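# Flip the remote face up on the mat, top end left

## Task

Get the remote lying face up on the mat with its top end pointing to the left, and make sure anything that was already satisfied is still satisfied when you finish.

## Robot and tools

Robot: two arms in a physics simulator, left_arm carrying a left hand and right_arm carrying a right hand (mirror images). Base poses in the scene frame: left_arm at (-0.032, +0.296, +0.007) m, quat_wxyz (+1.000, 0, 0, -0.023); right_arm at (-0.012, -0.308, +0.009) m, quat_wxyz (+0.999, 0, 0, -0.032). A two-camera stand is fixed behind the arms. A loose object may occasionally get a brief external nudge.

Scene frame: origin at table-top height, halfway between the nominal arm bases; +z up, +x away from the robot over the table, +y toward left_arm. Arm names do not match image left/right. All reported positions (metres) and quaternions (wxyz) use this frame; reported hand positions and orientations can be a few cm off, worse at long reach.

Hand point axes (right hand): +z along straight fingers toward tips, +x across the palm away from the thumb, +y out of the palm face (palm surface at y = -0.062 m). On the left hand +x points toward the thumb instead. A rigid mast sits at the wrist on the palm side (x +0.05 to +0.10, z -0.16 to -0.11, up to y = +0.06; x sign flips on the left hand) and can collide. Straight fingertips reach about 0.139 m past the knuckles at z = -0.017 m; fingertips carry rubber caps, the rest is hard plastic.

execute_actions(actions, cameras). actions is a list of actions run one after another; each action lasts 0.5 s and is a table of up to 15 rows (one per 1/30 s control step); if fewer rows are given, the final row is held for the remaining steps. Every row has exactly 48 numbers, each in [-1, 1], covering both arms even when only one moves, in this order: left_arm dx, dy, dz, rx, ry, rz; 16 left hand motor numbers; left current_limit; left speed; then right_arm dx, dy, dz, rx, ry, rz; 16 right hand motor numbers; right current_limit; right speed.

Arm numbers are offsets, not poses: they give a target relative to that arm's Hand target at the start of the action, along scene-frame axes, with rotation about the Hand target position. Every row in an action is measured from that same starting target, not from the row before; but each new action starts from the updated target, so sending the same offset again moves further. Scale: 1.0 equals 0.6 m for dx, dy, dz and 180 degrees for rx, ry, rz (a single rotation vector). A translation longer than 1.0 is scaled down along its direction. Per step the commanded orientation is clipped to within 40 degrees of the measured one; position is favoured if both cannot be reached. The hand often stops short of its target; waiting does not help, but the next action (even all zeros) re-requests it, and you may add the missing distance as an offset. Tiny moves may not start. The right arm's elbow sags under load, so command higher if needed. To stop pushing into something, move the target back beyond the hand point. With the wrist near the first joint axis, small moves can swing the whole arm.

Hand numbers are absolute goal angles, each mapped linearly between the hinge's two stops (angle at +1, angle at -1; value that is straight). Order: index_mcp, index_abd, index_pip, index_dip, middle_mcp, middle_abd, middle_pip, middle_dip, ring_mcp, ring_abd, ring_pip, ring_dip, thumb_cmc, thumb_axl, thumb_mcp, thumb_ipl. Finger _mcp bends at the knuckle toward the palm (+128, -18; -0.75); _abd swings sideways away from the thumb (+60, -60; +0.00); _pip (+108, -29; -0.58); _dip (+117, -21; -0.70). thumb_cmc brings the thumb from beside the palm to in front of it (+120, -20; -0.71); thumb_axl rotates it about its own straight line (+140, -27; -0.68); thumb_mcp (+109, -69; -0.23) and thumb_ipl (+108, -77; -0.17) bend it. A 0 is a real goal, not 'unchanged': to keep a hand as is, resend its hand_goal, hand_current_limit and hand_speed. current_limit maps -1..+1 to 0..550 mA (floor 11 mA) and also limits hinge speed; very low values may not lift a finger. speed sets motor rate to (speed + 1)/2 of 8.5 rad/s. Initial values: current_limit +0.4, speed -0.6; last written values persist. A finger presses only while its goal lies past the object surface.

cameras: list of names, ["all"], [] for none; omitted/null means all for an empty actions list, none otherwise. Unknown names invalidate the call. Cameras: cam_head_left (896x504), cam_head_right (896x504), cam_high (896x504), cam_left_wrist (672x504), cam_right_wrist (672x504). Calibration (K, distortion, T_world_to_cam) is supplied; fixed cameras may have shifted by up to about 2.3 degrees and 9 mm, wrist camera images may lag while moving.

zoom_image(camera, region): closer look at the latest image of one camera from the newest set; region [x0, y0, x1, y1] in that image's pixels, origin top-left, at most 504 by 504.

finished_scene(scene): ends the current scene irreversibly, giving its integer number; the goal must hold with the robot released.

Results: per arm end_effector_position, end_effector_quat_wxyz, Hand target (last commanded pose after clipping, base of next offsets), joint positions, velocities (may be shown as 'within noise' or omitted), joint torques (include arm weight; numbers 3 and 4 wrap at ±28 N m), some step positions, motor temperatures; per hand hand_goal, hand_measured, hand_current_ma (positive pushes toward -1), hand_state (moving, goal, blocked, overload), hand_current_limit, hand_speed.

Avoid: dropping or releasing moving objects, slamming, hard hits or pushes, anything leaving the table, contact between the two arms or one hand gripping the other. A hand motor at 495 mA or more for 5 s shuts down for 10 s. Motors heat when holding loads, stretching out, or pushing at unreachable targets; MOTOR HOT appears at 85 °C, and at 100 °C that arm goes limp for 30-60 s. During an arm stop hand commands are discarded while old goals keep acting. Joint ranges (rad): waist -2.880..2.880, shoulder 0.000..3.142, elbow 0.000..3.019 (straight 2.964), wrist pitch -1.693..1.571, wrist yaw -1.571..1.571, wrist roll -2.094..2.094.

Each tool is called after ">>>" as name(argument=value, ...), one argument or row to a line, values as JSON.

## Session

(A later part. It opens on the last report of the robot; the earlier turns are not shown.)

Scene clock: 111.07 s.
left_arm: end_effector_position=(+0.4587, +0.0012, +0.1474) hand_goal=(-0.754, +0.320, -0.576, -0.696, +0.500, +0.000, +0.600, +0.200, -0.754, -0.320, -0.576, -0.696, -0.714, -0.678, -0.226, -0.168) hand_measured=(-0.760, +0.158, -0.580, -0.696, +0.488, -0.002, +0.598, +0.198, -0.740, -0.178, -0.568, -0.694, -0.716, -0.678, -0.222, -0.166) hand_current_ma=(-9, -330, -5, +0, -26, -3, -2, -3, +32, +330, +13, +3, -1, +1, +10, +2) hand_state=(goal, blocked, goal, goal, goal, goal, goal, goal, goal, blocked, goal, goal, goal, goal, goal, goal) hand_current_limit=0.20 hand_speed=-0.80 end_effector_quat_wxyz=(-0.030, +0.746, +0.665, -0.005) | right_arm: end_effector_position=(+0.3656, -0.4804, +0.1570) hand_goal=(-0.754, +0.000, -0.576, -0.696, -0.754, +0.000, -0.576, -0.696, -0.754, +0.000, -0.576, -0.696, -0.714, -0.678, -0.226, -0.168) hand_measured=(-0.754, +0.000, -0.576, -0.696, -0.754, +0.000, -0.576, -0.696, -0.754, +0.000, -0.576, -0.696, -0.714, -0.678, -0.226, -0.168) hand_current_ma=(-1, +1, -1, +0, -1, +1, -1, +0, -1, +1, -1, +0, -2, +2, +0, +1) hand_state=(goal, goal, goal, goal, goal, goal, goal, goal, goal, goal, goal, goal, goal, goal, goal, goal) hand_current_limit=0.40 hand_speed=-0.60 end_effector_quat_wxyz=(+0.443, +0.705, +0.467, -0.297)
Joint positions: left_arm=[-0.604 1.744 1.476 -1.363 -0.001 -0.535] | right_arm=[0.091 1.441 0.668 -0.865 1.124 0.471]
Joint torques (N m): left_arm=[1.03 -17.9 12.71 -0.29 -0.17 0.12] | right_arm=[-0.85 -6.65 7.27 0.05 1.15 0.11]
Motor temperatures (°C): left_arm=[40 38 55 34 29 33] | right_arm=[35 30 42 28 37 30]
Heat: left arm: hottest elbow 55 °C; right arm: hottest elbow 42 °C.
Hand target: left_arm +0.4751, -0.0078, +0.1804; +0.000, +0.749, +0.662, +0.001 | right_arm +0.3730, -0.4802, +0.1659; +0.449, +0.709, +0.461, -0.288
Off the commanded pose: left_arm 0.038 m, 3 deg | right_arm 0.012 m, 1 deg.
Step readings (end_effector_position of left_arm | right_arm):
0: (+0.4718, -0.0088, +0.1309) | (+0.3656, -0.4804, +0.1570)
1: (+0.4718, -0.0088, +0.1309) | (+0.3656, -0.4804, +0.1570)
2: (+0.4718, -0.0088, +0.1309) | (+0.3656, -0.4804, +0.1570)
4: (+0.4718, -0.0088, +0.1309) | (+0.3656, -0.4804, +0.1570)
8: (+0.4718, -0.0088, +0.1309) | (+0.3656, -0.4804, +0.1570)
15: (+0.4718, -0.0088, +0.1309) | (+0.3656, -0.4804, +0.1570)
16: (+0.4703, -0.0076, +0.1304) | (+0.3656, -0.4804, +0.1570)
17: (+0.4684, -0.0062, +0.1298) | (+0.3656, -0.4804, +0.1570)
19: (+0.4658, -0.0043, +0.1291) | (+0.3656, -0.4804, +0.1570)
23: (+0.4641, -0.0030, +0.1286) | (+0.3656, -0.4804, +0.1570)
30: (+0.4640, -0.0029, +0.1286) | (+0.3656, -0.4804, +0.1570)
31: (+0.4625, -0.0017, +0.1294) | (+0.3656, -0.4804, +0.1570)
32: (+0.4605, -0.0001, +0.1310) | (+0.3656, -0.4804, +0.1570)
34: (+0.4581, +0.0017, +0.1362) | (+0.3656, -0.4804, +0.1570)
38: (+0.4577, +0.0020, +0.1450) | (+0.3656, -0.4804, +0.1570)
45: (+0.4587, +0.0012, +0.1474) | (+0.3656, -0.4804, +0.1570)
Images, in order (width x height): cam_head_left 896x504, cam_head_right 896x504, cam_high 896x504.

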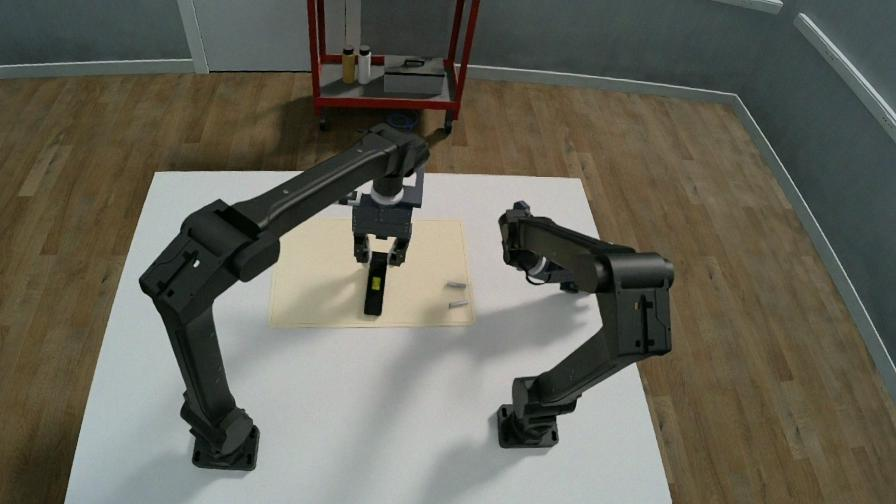

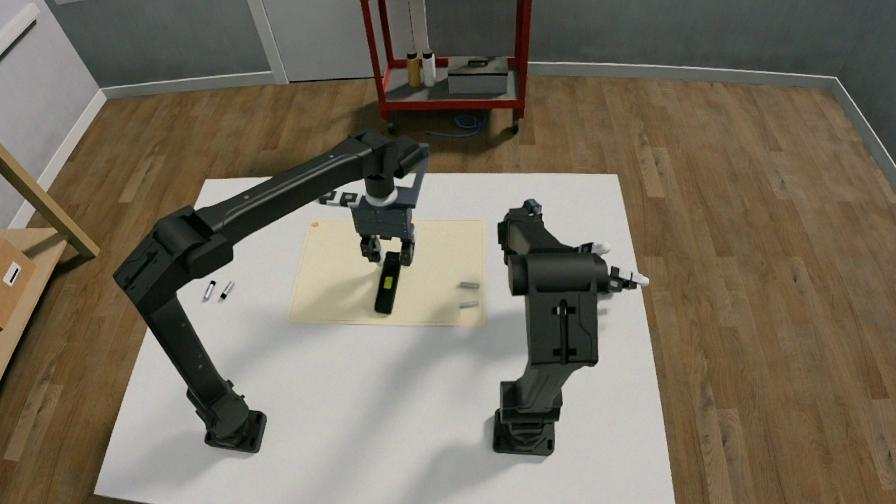

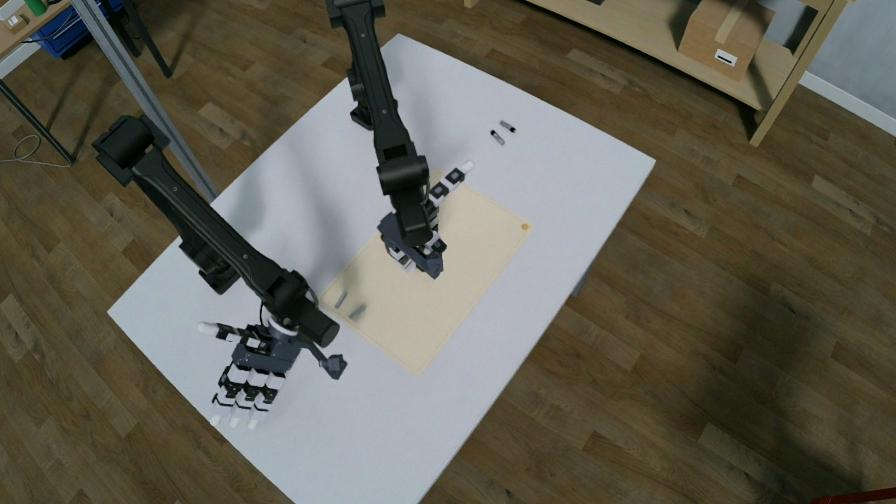

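>>> execute_actions(
  actions=[
    [[0,0,0.06,0,0,0,-0.754,0.32,-0.576,-0.696,0.5,0,0.6,0.2,-0.754,-0.32,-0.576,-0.696,-0.714,-0.678,-0.226,-0.168,0.2,-0.8,0,0,0,0,0,0,-0.754,0,-0.576,-0.696,-0.754,0,-0.576,-0.696,-0.754,0,-0.576,-0.696,-0.714,-0.678,-0.226,-0.168,0.4,-0.6]],
    [[0,0,0.06,0,0,0,-0.754,0.32,-0.576,-0.696,0.5,0,0.6,0.2,-0.754,-0.32,-0.576,-0.696,-0.714,-0.678,-0.226,-0.168,0.2,-0.8,0,0,0,0,0,0,-0.754,0,-0.576,-0.696,-0.754,0,-0.576,-0.696,-0.754,0,-0.576,-0.696,-0.714,-0.678,-0.226,-0.168,0.4,-0.6]],
  ],
  cameras=["cam_head_left","cam_head_right","cam_left_wrist"],
)

>>> zoom_image(
  camera="cam_head_left",
  region=[340, 190, 440, 320],
)

>>> zoom_image(
  camera="cam_head_right",
  region=[350, 190, 450, 320],
)

Scene clock: 113.57 s.
left_arm: end_effector_position=(+0.4633, -0.0023, +0.2224) hand_goal=(-0.754, +0.320, -0.576, -0.696, +0.500, +0.000, +0.600, +0.200, -0.754, -0.320, -0.576, -0.696, -0.714, -0.678, -0.226, -0.168) hand_measured=(-0.756, +0.158, -0.578, -0.696, +0.488, -0.002, +0.598, +0.198, -0.742, -0.182, -0.568, -0.692, -0.714, -0.678, -0.222, -0.166) hand_current_ma=(-4, -330, -3, +0, -26, -3, -2, -3, +23, +330, +12, +4, -1, +1, +10, +2) hand_state=(goal, blocked, goal, goal, goal, goal, goal, goal, goal, blocked, goal, goal, goal, goal, goal, goal) hand_current_limit=0.20 hand_speed=-0.80 end_effector_quat_wxyz=(-0.026, +0.746, +0.665, -0.005) | right_arm: end_effector_position=(+0.3656, -0.4804, +0.1570) hand_goal=(-0.754, +0.000, -0.576, -0.696, -0.754, +0.000, -0.576, -0.696, -0.754, +0.000, -0.576, -0.696, -0.714, -0.678, -0.226, -0.168) hand_measured=(-0.754, +0.000, -0.576, -0.696, -0.754, +0.000, -0.576, -0.696, -0.754, +0.000, -0.576, -0.696, -0.714, -0.678, -0.226, -0.168) hand_current_ma=(-1, +1, -1, +0, -1, +1, -1, +0, -1, +1, -1, +0, -2, +2, +0, +1) hand_state=(goal, goal, goal, goal, goal, goal, goal, goal, goal, goal, goal, goal, goal, goal, goal, goal) hand_current_limit=0.40 hand_speed=-0.60 end_effector_quat_wxyz=(+0.443, +0.705, +0.467, -0.297)
Joint positions: left_arm=[-0.604 1.72 1.642 -1.546 -0.001 -0.535] | right_arm=[0.091 1.441 0.668 -0.865 1.124 0.471]
Joint torques (N m): left_arm=[1.03 -16.85 12.88 -0.27 -0.16 0.13] | right_arm=[-1.03 -6.59 7.08 0.13 1.16 0.14]
Motor temperatures (°C): left_arm=[40 38 56 34 29 33] | right_arm=[35 30 42 28 37 30]
Heat: left arm: hottest elbow 56 °C; right arm: hottest elbow 42 °C.
Hand target: left_arm +0.4751, -0.0078, +0.2523; +0.000, +0.749, +0.663, +0.001 | right_arm +0.3730, -0.4802, +0.1659; +0.449, +0.709, +0.461, -0.288
Off the commanded pose: left_arm 0.033 m, 3 deg | right_arm 0.012 m, 1 deg.
Step readings (end_effector_position of left_arm | right_arm):
0: (+0.4587, +0.0012, +0.1474) | (+0.3656, -0.4804, +0.1570)
1: (+0.4570, +0.0025, +0.1492) | (+0.3656, -0.4804, +0.1570)
2: (+0.4555, +0.0037, +0.1525) | (+0.3656, -0.4804, +0.1570)
4: (+0.4553, +0.0038, +0.1626) | (+0.3656, -0.4804, +0.1570)
8: (+0.4601, +0.0002, +0.1833) | (+0.3656, -0.4804, +0.1570)
15: (+0.4625, -0.0017, +0.1896) | (+0.3656, -0.4804, +0.1570)
16: (+0.4606, -0.0003, +0.1913) | (+0.3656, -0.4804, +0.1570)
17: (+0.4590, +0.0010, +0.1943) | (+0.3656, -0.4804, +0.1570)
19: (+0.4580, +0.0017, +0.2034) | (+0.3656, -0.4804, +0.1570)
23: (+0.4625, -0.0017, +0.2194) | (+0.3656, -0.4804, +0.1570)
30: (+0.4633, -0.0023, +0.2224) | (+0.3656, -0.4804, +0.1570)
camera_calibration:
cam_left_wrist: T_world_to_cam=[[-0.730232, -0.682958, -0.0181796, 0.313725], [-0.39018, 0.39505, 0.831682, -0.0685681], [-0.560822, 0.614414, -0.554955, 0.504484], [0, 0, 0, 1]] pos_world=[0.485263, -0.0686133, 0.342696]
Images, in order (width x height): cam_head_left 896x504, cam_head_right 896x504, cam_left_wrist 672x504.

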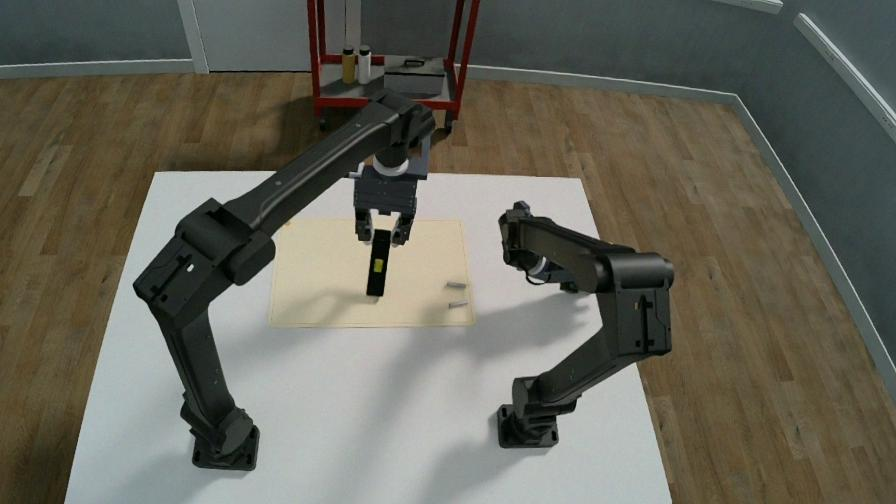

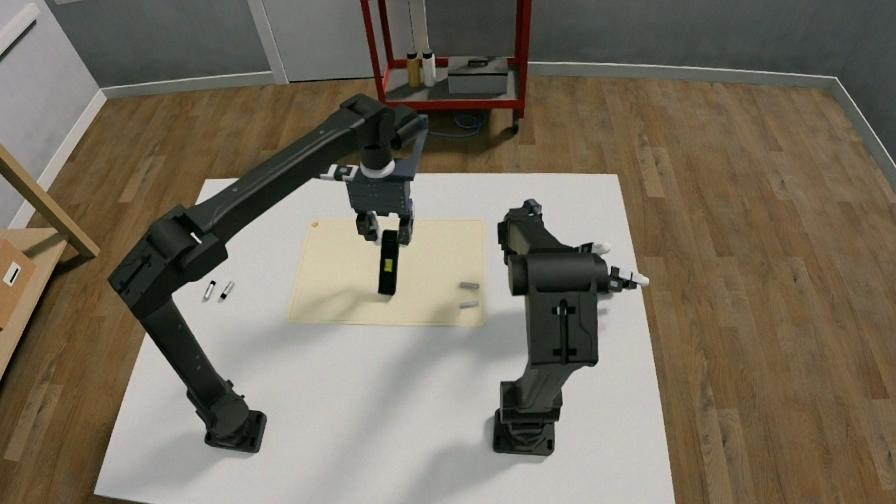

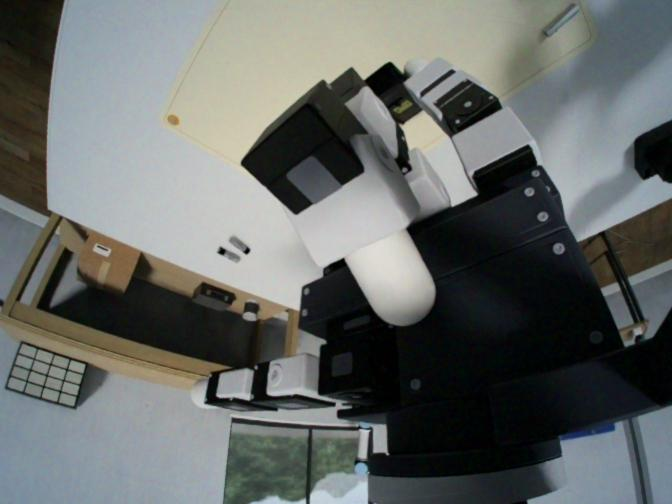

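Scaled by 3.877.

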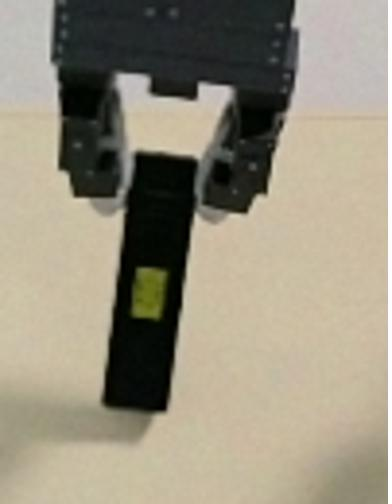

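Scaled by 3.877.

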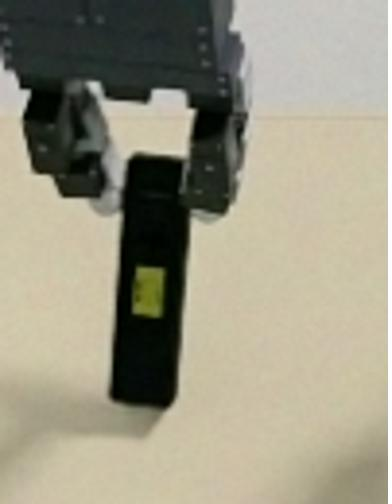

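>>> execute_actions(
  actions=[
    [[0,0,0.05,0,0,0,-0.754,0.32,-0.576,-0.696,0.5,0,0.6,0.2,-0.754,-0.32,-0.576,-0.696,-0.714,-0.678,-0.226,-0.168,0.2,-0.8,0,0,0,0,0,0,-0.754,0,-0.576,-0.696,-0.754,0,-0.576,-0.696,-0.754,0,-0.576,-0.696,-0.714,-0.678,-0.226,-0.168,0.4,-0.6]],
    [[0,0,0.05,0,0,0,-0.754,0.32,-0.576,-0.696,0.5,0,0.6,0.2,-0.754,-0.32,-0.576,-0.696,-0.714,-0.678,-0.226,-0.168,0.2,-0.8,0,0,0,0,0,0,-0.754,0,-0.576,-0.696,-0.754,0,-0.576,-0.696,-0.754,0,-0.576,-0.696,-0.714,-0.678,-0.226,-0.168,0.4,-0.6]],
  ],
  cameras=["cam_head_left","cam_head_right","cam_high"],
)

>>> zoom_image(
  camera="cam_head_left",
  region=[340, 170, 440, 300],
)

>>> zoom_image(
  camera="cam_head_right",
  region=[350, 170, 450, 300],
)

>>> zoom_image(
  camera="cam_high",
  region=[370, 180, 470, 300],
)

Scene clock: 116.73 s.
left_arm: end_effector_position=(+0.4666, -0.0048, +0.2826) hand_goal=(-0.754, +0.320, -0.576, -0.696, +0.500, +0.000, +0.600, +0.200, -0.754, -0.320, -0.576, -0.696, -0.714, -0.678, -0.226, -0.168) hand_measured=(-0.754, +0.158, -0.576, -0.694, +0.488, -0.002, +0.598, +0.198, -0.744, -0.182, -0.568, -0.692, -0.714, -0.678, -0.222, -0.166) hand_current_ma=(-1, -330, +0, +2, -26, -3, -2, -3, +22, +330, +12, +5, -1, +1, +11, +2) hand_state=(goal, blocked, goal, goal, goal, goal, goal, goal, goal, blocked, goal, goal, goal, goal, goal, goal) hand_current_limit=0.20 hand_speed=-0.80 end_effector_quat_wxyz=(-0.020, +0.747, +0.665, -0.003) | right_arm: end_effector_position=(+0.3656, -0.4804, +0.1570) hand_goal=(-0.754, +0.000, -0.576, -0.696, -0.754, +0.000, -0.576, -0.696, -0.754, +0.000, -0.576, -0.696, -0.714, -0.678, -0.226, -0.168) hand_measured=(-0.754, +0.000, -0.576, -0.696, -0.754, +0.000, -0.576, -0.696, -0.754, +0.000, -0.576, -0.696, -0.714, -0.678, -0.226, -0.168) hand_current_ma=(-1, +1, -1, +0, -1, +1, -1, +0, -1, +1, -1, +0, -2, +2, +0, +1) hand_state=(goal, goal, goal, goal, goal, goal, goal, goal, goal, goal, goal, goal, goal, goal, goal, goal) hand_current_limit=0.40 hand_speed=-0.60 end_effector_quat_wxyz=(+0.443, +0.705, +0.467, -0.297)
Joint positions: left_arm=[-0.604 1.723 1.802 -1.69 -0.001 -0.535] | right_arm=[0.091 1.441 0.668 -0.865 1.124 0.471]
Joint torques (N m): left_arm=[1.08 -16.62 12.98 -0.28 -0.22 0.12] | right_arm=[-0.97 -6.53 7.2 0.08 1.16 0.12]
Motor temperatures (°C): left_arm=[40 38 57 34 29 33] | right_arm=[35 30 42 28 37 30]
Heat: left arm: hottest elbow 57 °C; right arm: hottest elbow 42 °C.
Hand target: left_arm +0.4750, -0.0078, +0.3124; +0.000, +0.749, +0.663, +0.001 | right_arm +0.3730, -0.4802, +0.1659; +0.449, +0.709, +0.461, -0.288
Off the commanded pose: left_arm 0.031 m, 2 deg | right_arm 0.012 m, 1 deg.
joint sent to its limit (left arm) — joint 4 (wrist pitch), lower limit. The joint targets still meet the commanded pose.
Step readings (end_effector_position of left_arm | right_arm):
0: (+0.4633, -0.0023, +0.2224) | (+0.3656, -0.4804, +0.1570)
1: (+0.4617, -0.0011, +0.2241) | (+0.3656, -0.4804, +0.1570)
2: (+0.4605, -0.0002, +0.2262) | (+0.3656, -0.4804, +0.1570)
4: (+0.4600, +0.0003, +0.2349) | (+0.3656, -0.4804, +0.1570)
8: (+0.4641, -0.0029, +0.2500) | (+0.3656, -0.4804, +0.1570)
15: (+0.4645, -0.0032, +0.2526) | (+0.3656, -0.4804, +0.1570)
16: (+0.4630, -0.0020, +0.2546) | (+0.3656, -0.4804, +0.1570)
17: (+0.4621, -0.0014, +0.2568) | (+0.3656, -0.4804, +0.1570)
19: (+0.4617, -0.0011, +0.2658) | (+0.3656, -0.4804, +0.1570)
23: (+0.4659, -0.0043, +0.2808) | (+0.3656, -0.4804, +0.1570)
30: (+0.4666, -0.0048, +0.2826) | (+0.3656, -0.4804, +0.1570)
Images, in order (width x height): cam_head_left 896x504, cam_head_right 896x504, cam_high 896x504.

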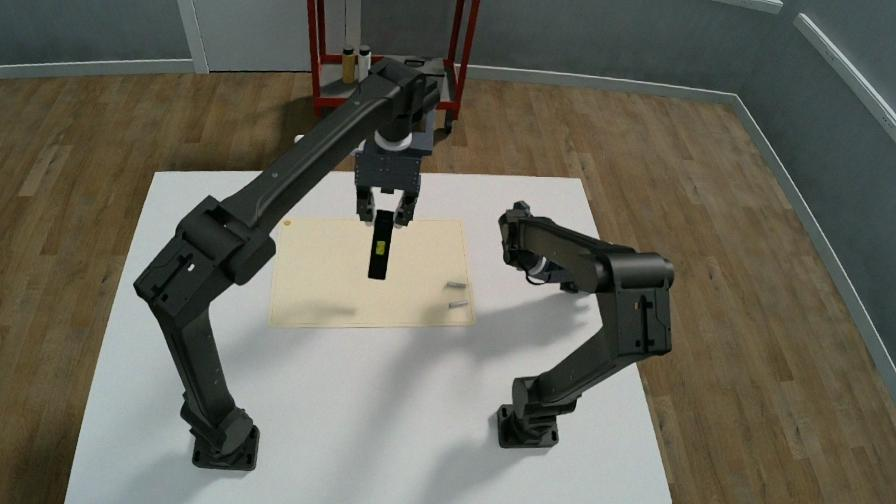

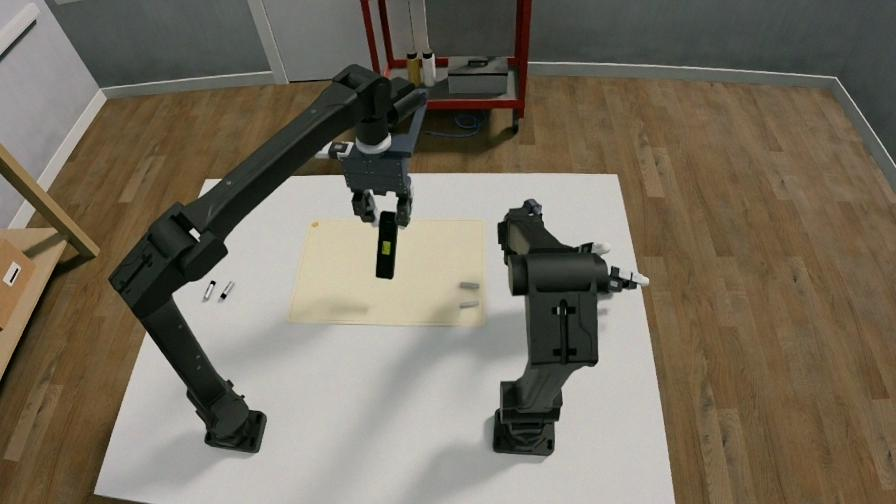

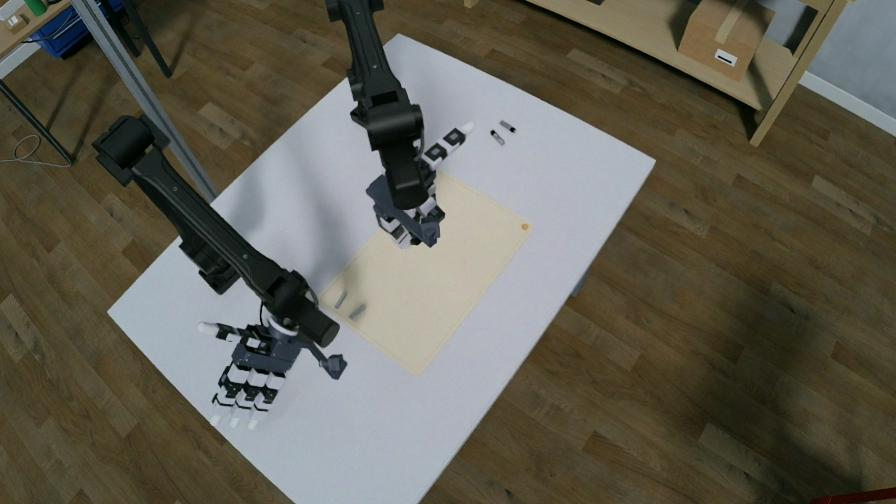

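Scaled by 3.877.

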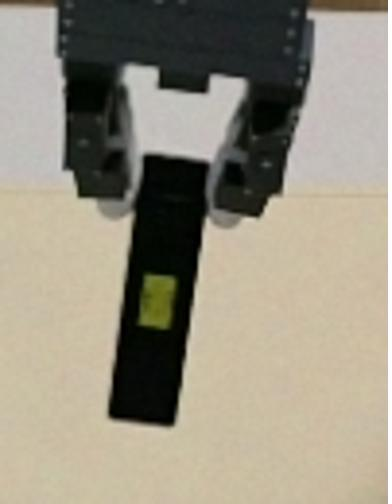

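Scaled by 3.877.

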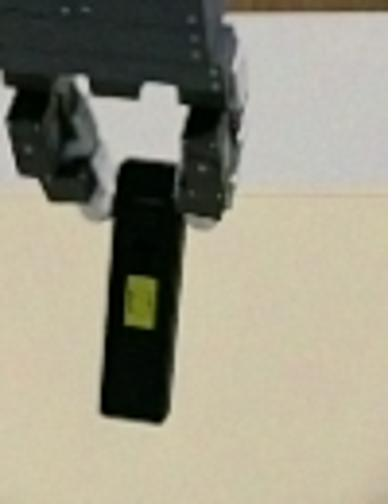

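Scaled by 4.200.

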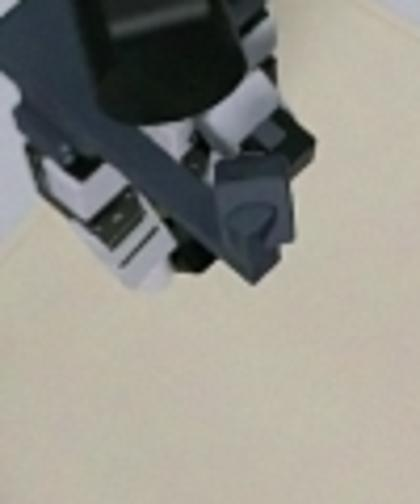

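>>> execute_actions(
  actions=[
    [[-0.03,0,0,0,0,-0.1,-0.754,0.32,-0.576,-0.696,0.5,0,0.6,0.2,-0.754,-0.32,-0.576,-0.696,-0.714,-0.678,-0.226,-0.168,0.2,-0.8,0,0,0,0,0,0,-0.754,0,-0.576,-0.696,-0.754,0,-0.576,-0.696,-0.754,0,-0.576,-0.696,-0.714,-0.678,-0.226,-0.168,0.4,-0.6]],
    [[-0.04,-0.01,0,0,0,-0.12,-0.754,0.32,-0.576,-0.696,0.5,0,0.6,0.2,-0.754,-0.32,-0.576,-0.696,-0.714,-0.678,-0.226,-0.168,0.2,-0.8,0,0,0,0,0,0,-0.754,0,-0.576,-0.696,-0.754,0,-0.576,-0.696,-0.754,0,-0.576,-0.696,-0.714,-0.678,-0.226,-0.168,0.4,-0.6]],
    [[-0.045,-0.01,0,0,0,-0.12,-0.754,0.32,-0.576,-0.696,0.5,0,0.6,0.2,-0.754,-0.32,-0.576,-0.696,-0.714,-0.678,-0.226,-0.168,0.2,-0.8,0,0,0,0,0,0,-0.754,0,-0.576,-0.696,-0.754,0,-0.576,-0.696,-0.754,0,-0.576,-0.696,-0.714,-0.678,-0.226,-0.168,0.4,-0.6]],
    [[-0.04,-0.01,0,0,0,-0.12,-0.754,0.32,-0.576,-0.696,0.5,0,0.6,0.2,-0.754,-0.32,-0.576,-0.696,-0.714,-0.678,-0.226,-0.168,0.2,-0.8,0,0,0,0,0,0,-0.754,0,-0.576,-0.696,-0.754,0,-0.576,-0.696,-0.754,0,-0.576,-0.696,-0.714,-0.678,-0.226,-0.168,0.4,-0.6]],
  ],
  cameras=["cam_head_left","cam_head_right","cam_high"],
)

>>> zoom_image(
  camera="cam_head_left",
  region=[330, 170, 450, 320],
)

>>> zoom_image(
  camera="cam_head_right",
  region=[330, 170, 450, 320],
)

>>> zoom_image(
  camera="cam_high",
  region=[350, 150, 470, 300],
)

Scene clock: 126.37 s.
left_arm: end_effector_position=(+0.3793, -0.0258, +0.3001) hand_goal=(-0.754, +0.320, -0.576, -0.696, +0.500, +0.000, +0.600, +0.200, -0.754, -0.320, -0.576, -0.696, -0.714, -0.678, -0.226, -0.168) hand_measured=(-0.756, +0.158, -0.578, -0.696, +0.488, -0.002, +0.598, +0.198, -0.740, -0.182, -0.566, -0.692, -0.716, -0.678, -0.222, -0.166) hand_current_ma=(-3, -330, -2, +1, -26, -3, -2, -3, +33, +330, +17, +6, -1, +1, +11, +2) hand_state=(goal, blocked, goal, goal, goal, goal, goal, goal, goal, blocked, goal, goal, goal, goal, goal, goal) hand_current_limit=0.20 hand_speed=-0.80 end_effector_quat_wxyz=(-0.010, +1.000, +0.006, -0.012) | right_arm: end_effector_position=(+0.3656, -0.4804, +0.1570) hand_goal=(-0.754, +0.000, -0.576, -0.696, -0.754, +0.000, -0.576, -0.696, -0.754, +0.000, -0.576, -0.696, -0.714, -0.678, -0.226, -0.168) hand_measured=(-0.754, +0.000, -0.576, -0.696, -0.754, +0.000, -0.576, -0.696, -0.754, +0.000, -0.576, -0.696, -0.714, -0.678, -0.226, -0.168) hand_current_ma=(-1, +1, -1, +0, -1, +1, -1, +0, -1, +1, -1, +0, -2, +2, +0, +1) hand_state=(goal, goal, goal, goal, goal, goal, goal, goal, goal, goal, goal, goal, goal, goal, goal, goal) hand_current_limit=0.40 hand_speed=-0.60 end_effector_quat_wxyz=(+0.443, +0.705, +0.467, -0.297)
Joint positions: left_arm=[-0.503 1.548 1.631 -1.685 -0.004 1.009] | right_arm=[0.091 1.441 0.668 -0.865 1.124 0.471]
Joint torques (N m): left_arm=[1.08 -14.68 9.65 0.69 0.24 0.14] | right_arm=[-0.97 -6.65 7.08 0.14 1.15 0.11]
Motor temperatures (°C): left_arm=[40 39 58 34 29 33] | right_arm=[35 30 42 28 37 30]
Heat: left arm: hottest elbow 58 °C; right arm: hottest elbow 42 °C.
Hand target: left_arm +0.3821, -0.0258, +0.3123; +0.001, +1.000, +0.002, +0.001 | right_arm +0.3730, -0.4802, +0.1659; +0.449, +0.709, +0.461, -0.288
Off the commanded pose: left_arm 0.013 m, 2 deg | right_arm 0.012 m, 1 deg.
Step readings (end_effector_position of left_arm | right_arm):
0: (+0.4666, -0.0048, +0.2826) | (+0.3656, -0.4804, +0.1570)
1: (+0.4663, -0.0063, +0.2831) | (+0.3656, -0.4804, +0.1570)
2: (+0.4643, -0.0078, +0.2825) | (+0.3656, -0.4804, +0.1570)
4: (+0.4598, -0.0086, +0.2849) | (+0.3656, -0.4804, +0.1570)
8: (+0.4572, -0.0074, +0.2987) | (+0.3656, -0.4804, +0.1570)
15: (+0.4572, -0.0074, +0.3054) | (+0.3656, -0.4804, +0.1570)
16: (+0.4546, -0.0095, +0.3034) | (+0.3656, -0.4804, +0.1570)
17: (+0.4502, -0.0107, +0.3013) | (+0.3656, -0.4804, +0.1570)
19: (+0.4391, -0.0107, +0.2967) | (+0.3656, -0.4804, +0.1570)
23: (+0.4335, -0.0111, +0.2991) | (+0.3656, -0.4804, +0.1570)
30: (+0.4328, -0.0123, +0.3006) | (+0.3656, -0.4804, +0.1570)
31: (+0.4296, -0.0140, +0.2996) | (+0.3656, -0.4804, +0.1570)
32: (+0.4249, -0.0155, +0.2980) | (+0.3656, -0.4804, +0.1570)
34: (+0.4152, -0.0168, +0.2959) | (+0.3656, -0.4804, +0.1570)
38: (+0.4087, -0.0175, +0.2997) | (+0.3656, -0.4804, +0.1570)
45: (+0.4058, -0.0186, +0.3004) | (+0.3656, -0.4804, +0.1570)
46: (+0.4027, -0.0201, +0.3001) | (+0.3656, -0.4804, +0.1570)
47: (+0.3986, -0.0216, +0.2995) | (+0.3656, -0.4804, +0.1570)
49: (+0.3923, -0.0239, +0.2993) | (+0.3656, -0.4804, +0.1570)
53: (+0.3856, -0.0247, +0.2997) | (+0.3656, -0.4804, +0.1570)
60: (+0.3808, -0.0253, +0.3001) | (+0.3656, -0.4804, +0.1570)
Images, in order (width x height): cam_head_left 896x504, cam_head_right 896x504, cam_high 896x504.

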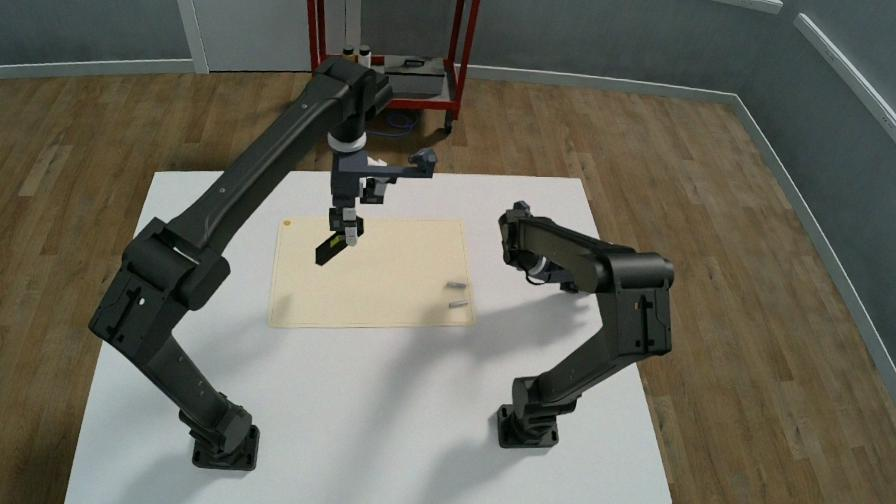

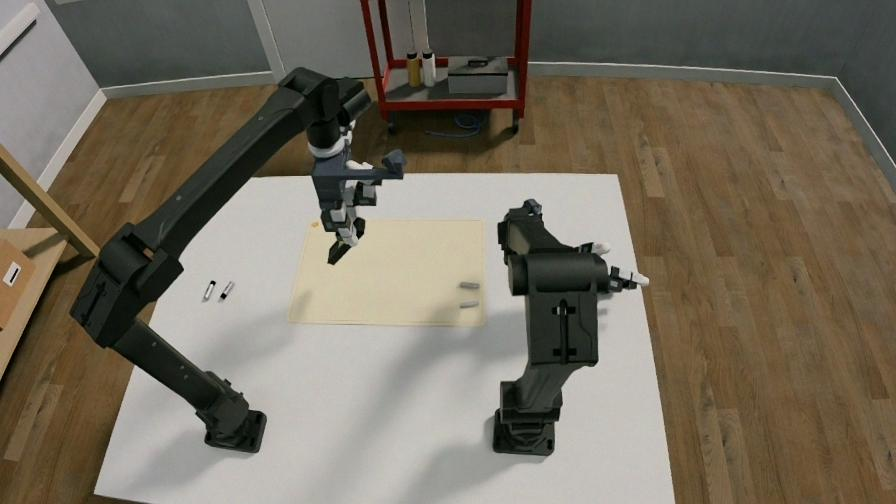

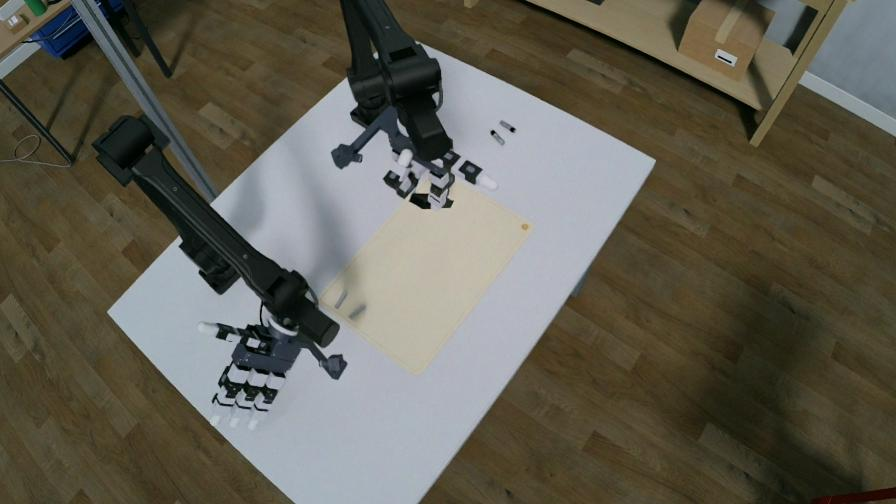

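Scaled by 3.360.

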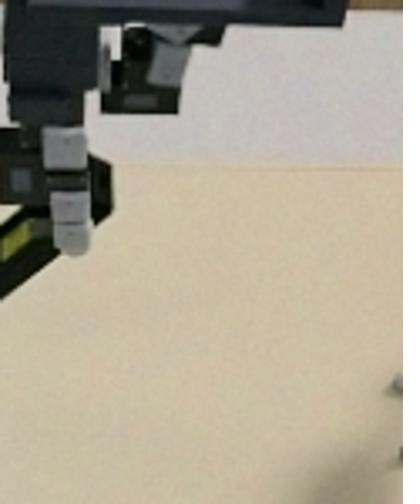

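Scaled by 3.360.

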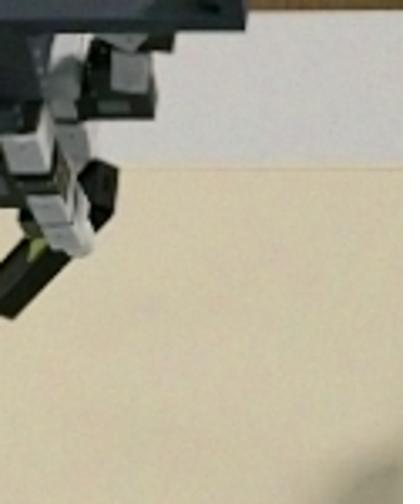

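Scaled by 3.360.

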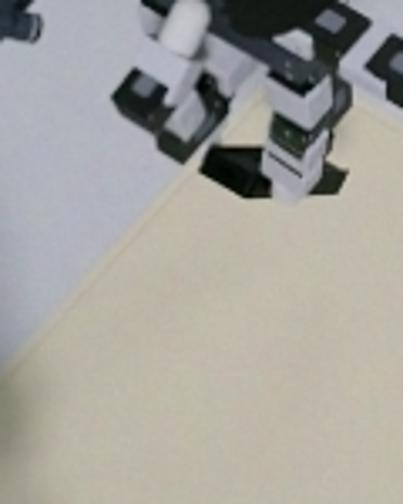

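>>> execute_actions(
  actions=[
    [[0,0.025,0,-0.0972,0,0,-0.62,0.32,-0.576,-0.696,0.5,0,0.6,0.2,-0.62,-0.32,-0.576,-0.696,-0.714,-0.678,-0.226,-0.168,0.2,-0.8,0,0,0,0,0,0,-0.754,0,-0.576,-0.696,-0.754,0,-0.576,-0.696,-0.754,0,-0.576,-0.696,-0.714,-0.678,-0.226,-0.168,0.4,-0.6]],
    [[0,0.025,0,-0.0972,0,0,-0.48,0.32,-0.576,-0.696,0.5,0,0.6,0.2,-0.48,-0.32,-0.576,-0.696,-0.714,-0.678,-0.226,-0.168,0.2,-0.8,0,0,0,0,0,0,-0.754,0,-0.576,-0.696,-0.754,0,-0.576,-0.696,-0.754,0,-0.576,-0.696,-0.714,-0.678,-0.226,-0.168,0.4,-0.6]],
  ],
  cameras=["cam_head_left","cam_head_right","cam_high"],
)

>>> zoom_image(
  camera="cam_head_left",
  region=[330, 170, 450, 320],
)

>>> zoom_image(
  camera="cam_high",
  region=[350, 150, 470, 300],
)

Scene clock: 137.73 s.
left_arm: end_effector_position=(+0.3823, +0.0091, +0.2992) hand_goal=(-0.480, +0.320, -0.576, -0.696, +0.500, +0.000, +0.600, +0.200, -0.480, -0.320, -0.576, -0.696, -0.714, -0.678, -0.226, -0.168) hand_measured=(-0.532, +0.158, -0.592, -0.702, +0.486, -0.002, +0.600, +0.198, -0.492, -0.186, -0.576, -0.694, -0.718, -0.678, -0.222, -0.166) hand_current_ma=(-168, -330, -34, -10, -28, -3, -1, -3, -25, +330, +1, +2, -7, +1, +7, +2) hand_state=(blocked, blocked, goal, goal, goal, goal, goal, goal, goal, blocked, goal, goal, goal, goal, goal, goal) hand_current_limit=0.20 hand_speed=-0.80 end_effector_quat_wxyz=(+0.291, +0.956, +0.018, -0.019) | right_arm: end_effector_position=(+0.3656, -0.4804, +0.1570) hand_goal=(-0.754, +0.000, -0.576, -0.696, -0.754, +0.000, -0.576, -0.696, -0.754, +0.000, -0.576, -0.696, -0.714, -0.678, -0.226, -0.168) hand_measured=(-0.754, +0.000, -0.576, -0.696, -0.754, +0.000, -0.576, -0.696, -0.754, +0.000, -0.576, -0.696, -0.714, -0.678, -0.226, -0.168) hand_current_ma=(-1, +1, -1, +0, -1, +1, -1, +0, -1, +1, -1, +0, -2, +2, +0, +1) hand_state=(goal, goal, goal, goal, goal, goal, goal, goal, goal, goal, goal, goal, goal, goal, goal, goal) hand_current_limit=0.40 hand_speed=-0.60 end_effector_quat_wxyz=(+0.443, +0.705, +0.467, -0.297)
Joint positions: left_arm=[-0.249 1.387 1.248 -1.267 0.572 1.189] | right_arm=[0.091 1.441 0.668 -0.865 1.124 0.471]
Joint torques (N m): left_arm=[0.15 -13.1 9.7 1.55 1.2 0.21] | right_arm=[-0.79 -7.12 7.21 0.23 1.17 0.15]
Motor temperatures (°C): left_arm=[40 38 57 34 30 32] | right_arm=[35 30 42 28 37 29]
Heat: left arm: hottest elbow 57 °C; right arm: hottest elbow 42 °C.
Hand target: left_arm +0.3820, +0.0041, +0.3124; +0.301, +0.954, +0.002, +0.000 | right_arm +0.3730, -0.4802, +0.1659; +0.449, +0.709, +0.461, -0.288
Off the commanded pose: left_arm 0.014 m, 3 deg | right_arm 0.012 m, 1 deg.
Step readings (end_effector_position of left_arm | right_arm):
0: (+0.3792, -0.0258, +0.3001) | (+0.3656, -0.4804, +0.1570)
1: (+0.3768, -0.0327, +0.3020) | (+0.3656, -0.4804, +0.1570)
2: (+0.3727, -0.0409, +0.3057) | (+0.3656, -0.4804, +0.1570)
4: (+0.3717, -0.0303, +0.3025) | (+0.3656, -0.4804, +0.1570)
8: (+0.3826, -0.0020, +0.2971) | (+0.3656, -0.4804, +0.1570)
15: (+0.3840, -0.0050, +0.2992) | (+0.3656, -0.4804, +0.1570)
16: (+0.3812, -0.0120, +0.3050) | (+0.3656, -0.4804, +0.1570)
17: (+0.3772, -0.0186, +0.3140) | (+0.3656, -0.4804, +0.1570)
19: (+0.3745, -0.0100, +0.3112) | (+0.3656, -0.4804, +0.1570)
23: (+0.3810, +0.0099, +0.2970) | (+0.3656, -0.4804, +0.1570)
30: (+0.3825, +0.0093, +0.2990) | (+0.3656, -0.4804, +0.1570)
Images, in order (width x height): cam_head_left 896x504, cam_head_right 896x504, cam_high 896x504.

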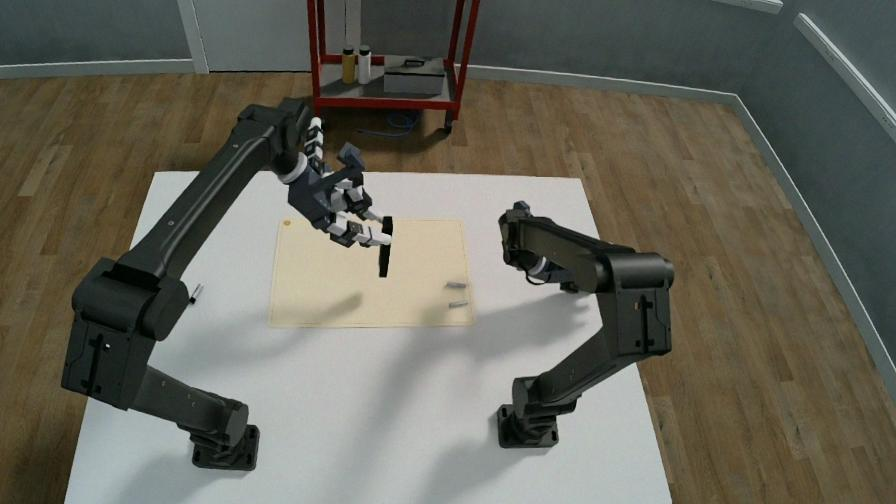

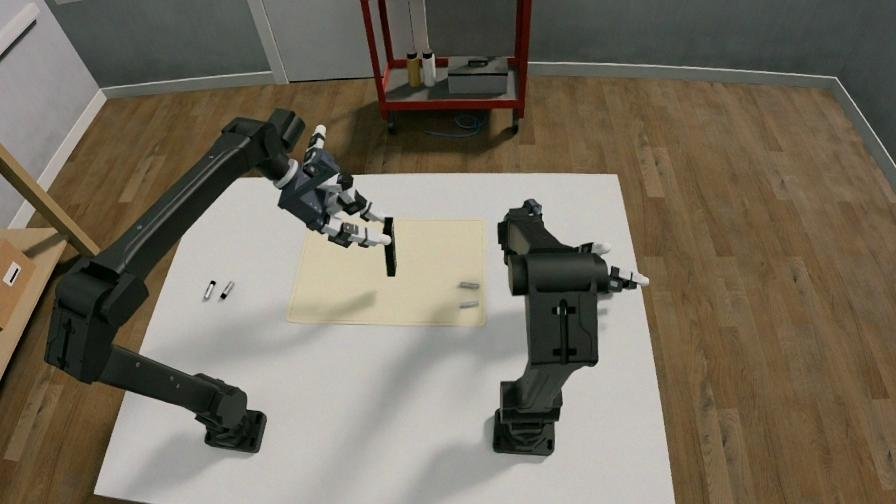

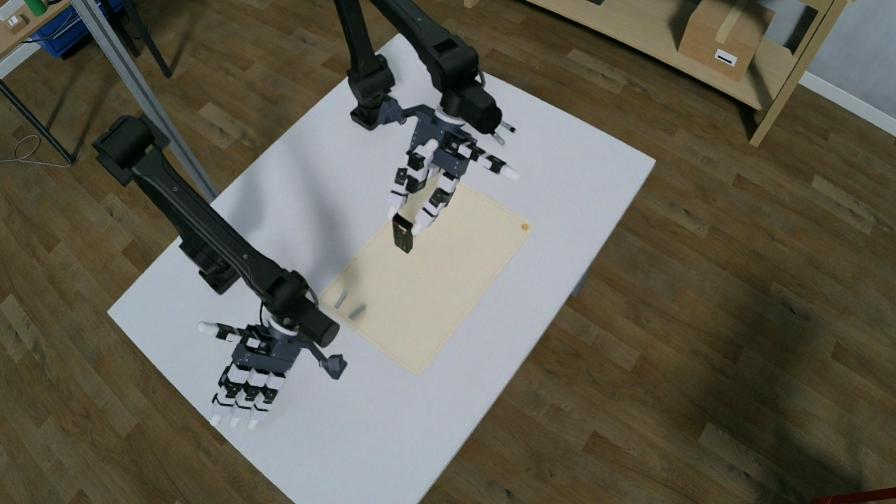

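Scaled by 3.360.

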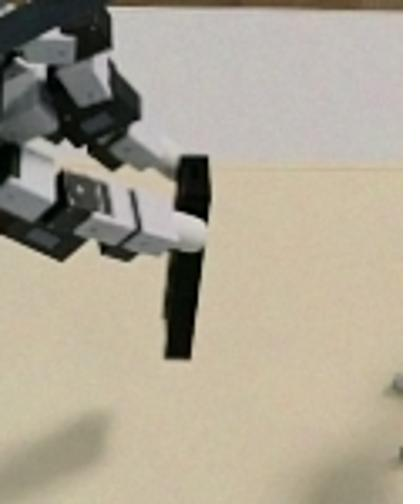

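Scaled by 3.360.

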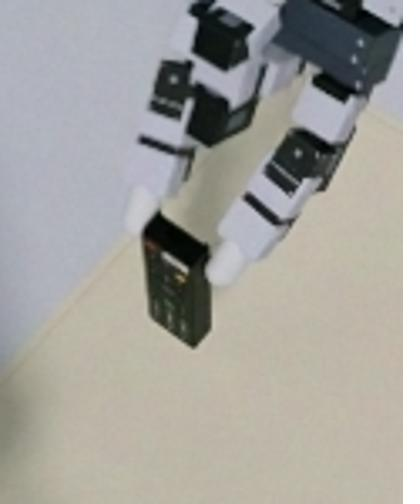

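>>> execute_actions(
  actions=[
    [[0,0.025,-0.03,-0.0556,0,0,-0.41,0.32,-0.576,-0.696,0.5,0,0.6,0.2,-0.41,-0.32,-0.576,-0.696,-0.714,-0.678,-0.226,-0.168,0.2,-0.8,0,0,0,0,0,0,-0.754,0,-0.576,-0.696,-0.754,0,-0.576,-0.696,-0.754,0,-0.576,-0.696,-0.714,-0.678,-0.226,-0.168,0.4,-0.6]],
    [[0,0.015,-0.05,0,0,0,-0.33,0.32,-0.576,-0.696,0.5,0,0.6,0.2,-0.33,-0.32,-0.576,-0.696,-0.714,-0.678,-0.226,-0.168,0.2,-0.8,0,0,0,0,0,0,-0.754,0,-0.576,-0.696,-0.754,0,-0.576,-0.696,-0.754,0,-0.576,-0.696,-0.714,-0.678,-0.226,-0.168,0.4,-0.6]],
  ],
  cameras=["cam_head_left","cam_head_right","cam_high"],
)

>>> zoom_image(
  camera="cam_head_left",
  region=[330, 170, 450, 320],
)

>>> zoom_image(
  camera="cam_high",
  region=[350, 150, 470, 300],
)

Scene clock: 142.23 s.
left_arm: end_effector_position=(+0.3780, +0.0275, +0.2590) hand_goal=(-0.330, +0.320, -0.576, -0.696, +0.500, +0.000, +0.600, +0.200, -0.330, -0.320, -0.576, -0.696, -0.714, -0.678, -0.226, -0.168) hand_measured=(-0.386, +0.158, -0.596, -0.704, +0.488, -0.002, +0.600, +0.198, -0.356, -0.186, -0.578, -0.696, -0.720, -0.678, -0.222, -0.166) hand_current_ma=(-186, -330, -45, -14, -25, -3, -1, -3, -68, +330, -3, -1, -10, +1, +7, +2) hand_state=(blocked, blocked, blocked, goal, goal, goal, goal, goal, blocked, blocked, goal, goal, goal, goal, goal, goal) hand_current_limit=0.20 hand_speed=-0.80 end_effector_quat_wxyz=(+0.377, +0.926, +0.011, -0.014) | right_arm: end_effector_position=(+0.3656, -0.4804, +0.1570) hand_goal=(-0.754, +0.000, -0.576, -0.696, -0.754, +0.000, -0.576, -0.696, -0.754, +0.000, -0.576, -0.696, -0.714, -0.678, -0.226, -0.168) hand_measured=(-0.754, +0.000, -0.576, -0.696, -0.754, +0.000, -0.576, -0.696, -0.754, +0.000, -0.576, -0.696, -0.714, -0.678, -0.226, -0.168) hand_current_ma=(-1, +1, -1, +0, -1, +1, -1, +0, -1, +1, -1, +0, -2, +2, +0, +1) hand_state=(goal, goal, goal, goal, goal, goal, goal, goal, goal, goal, goal, goal, goal, goal, goal, goal) hand_current_limit=0.40 hand_speed=-0.60 end_effector_quat_wxyz=(+0.443, +0.705, +0.467, -0.297)
Joint positions: left_arm=[-0.172 1.396 1.062 -1.052 0.756 1.256] | right_arm=[0.091 1.441 0.668 -0.865 1.124 0.471]
Joint torques (N m): left_arm=[1.08 -10.81 9.2 1.55 1.37 0.18] | right_arm=[-1.67 -6.42 7.16 0.05 1.16 0.14]
Motor temperatures (°C): left_arm=[40 39 57 34 30 32] | right_arm=[35 30 42 28 36 29]
Heat: left arm: hottest elbow 57 °C; right arm: hottest elbow 42 °C.
Hand target: left_arm +0.3821, +0.0281, +0.2644; +0.383, +0.924, +0.002, +0.000 | right_arm +0.3730, -0.4802, +0.1659; +0.449, +0.709, +0.461, -0.288
Off the commanded pose: left_arm 0.007 m, 2 deg | right_arm 0.012 m, 1 deg.
Step readings (end_effector_position of left_arm | right_arm):
0: (+0.3822, +0.0091, +0.2992) | (+0.3656, -0.4804, +0.1570)
1: (+0.3809, +0.0062, +0.3041) | (+0.3656, -0.4804, +0.1570)
2: (+0.3790, +0.0051, +0.3089) | (+0.3656, -0.4804, +0.1570)
4: (+0.3777, +0.0115, +0.3000) | (+0.3656, -0.4804, +0.1570)
8: (+0.3786, +0.0215, +0.2828) | (+0.3656, -0.4804, +0.1570)
15: (+0.3795, +0.0213, +0.2835) | (+0.3656, -0.4804, +0.1570)
16: (+0.3797, +0.0218, +0.2821) | (+0.3656, -0.4804, +0.1570)
17: (+0.3796, +0.0221, +0.2801) | (+0.3656, -0.4804, +0.1570)
19: (+0.3789, +0.0245, +0.2712) | (+0.3656, -0.4804, +0.1570)
23: (+0.3777, +0.0276, +0.2596) | (+0.3656, -0.4804, +0.1570)
30: (+0.3781, +0.0275, +0.2590) | (+0.3656, -0.4804, +0.1570)
Images, in order (width x height): cam_head_left 896x504, cam_head_right 896x504, cam_high 896x504.

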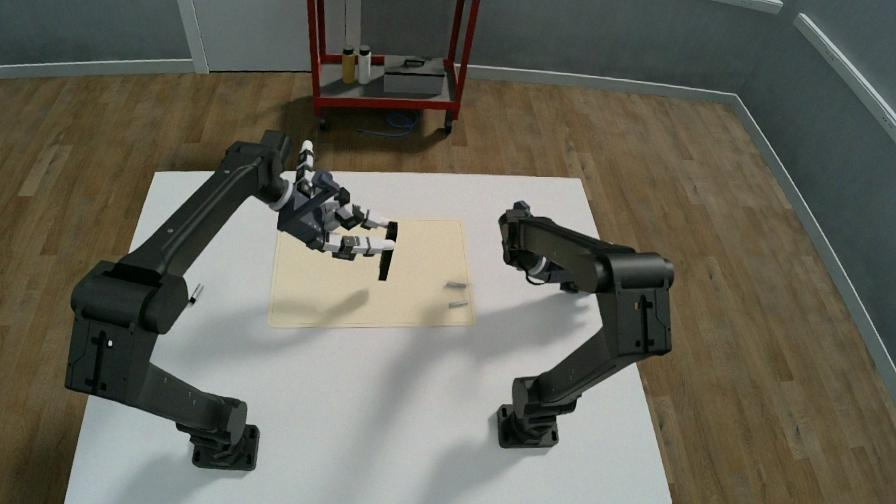

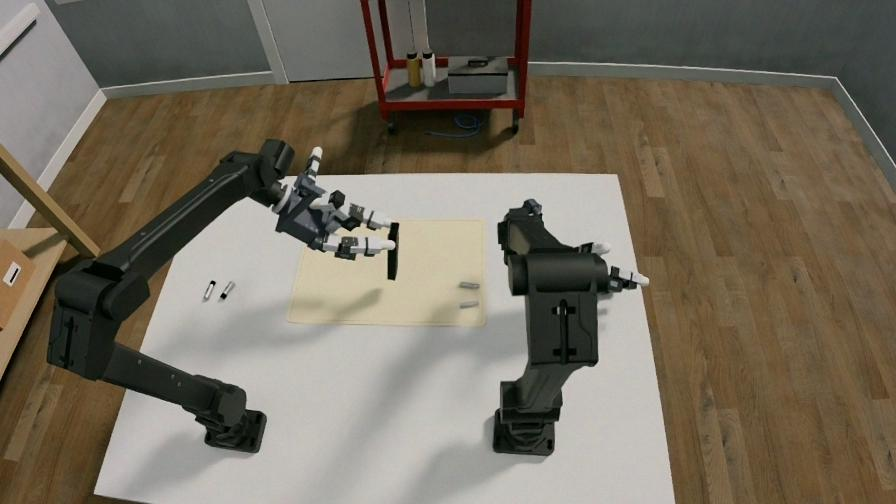

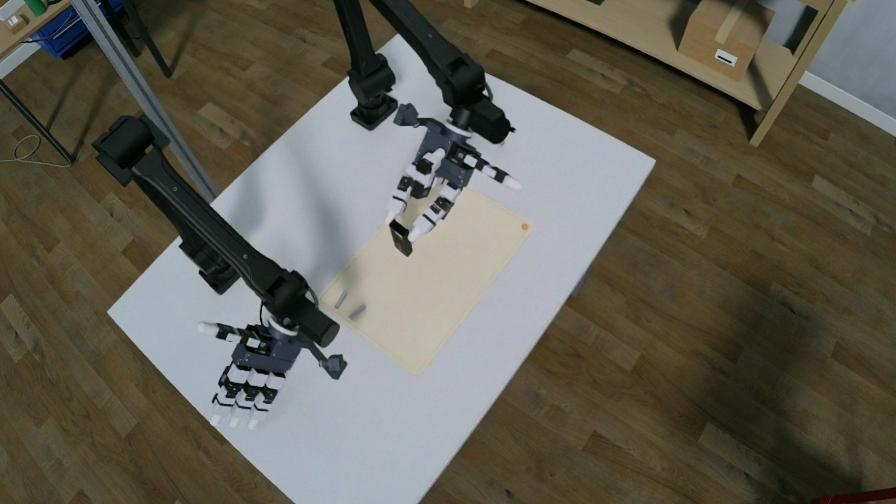

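Scaled by 3.360.

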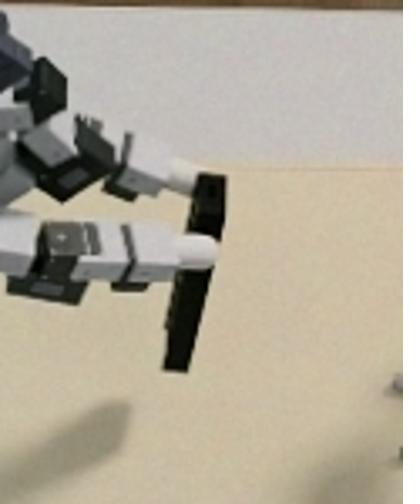

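Scaled by 3.360.

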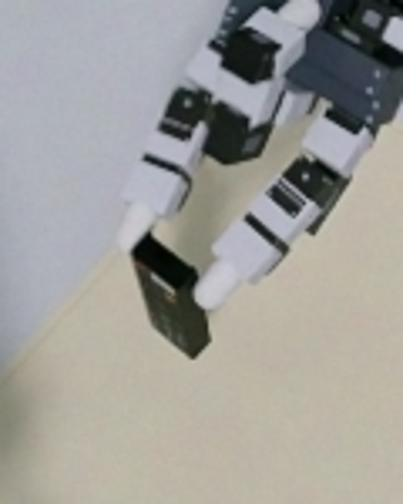

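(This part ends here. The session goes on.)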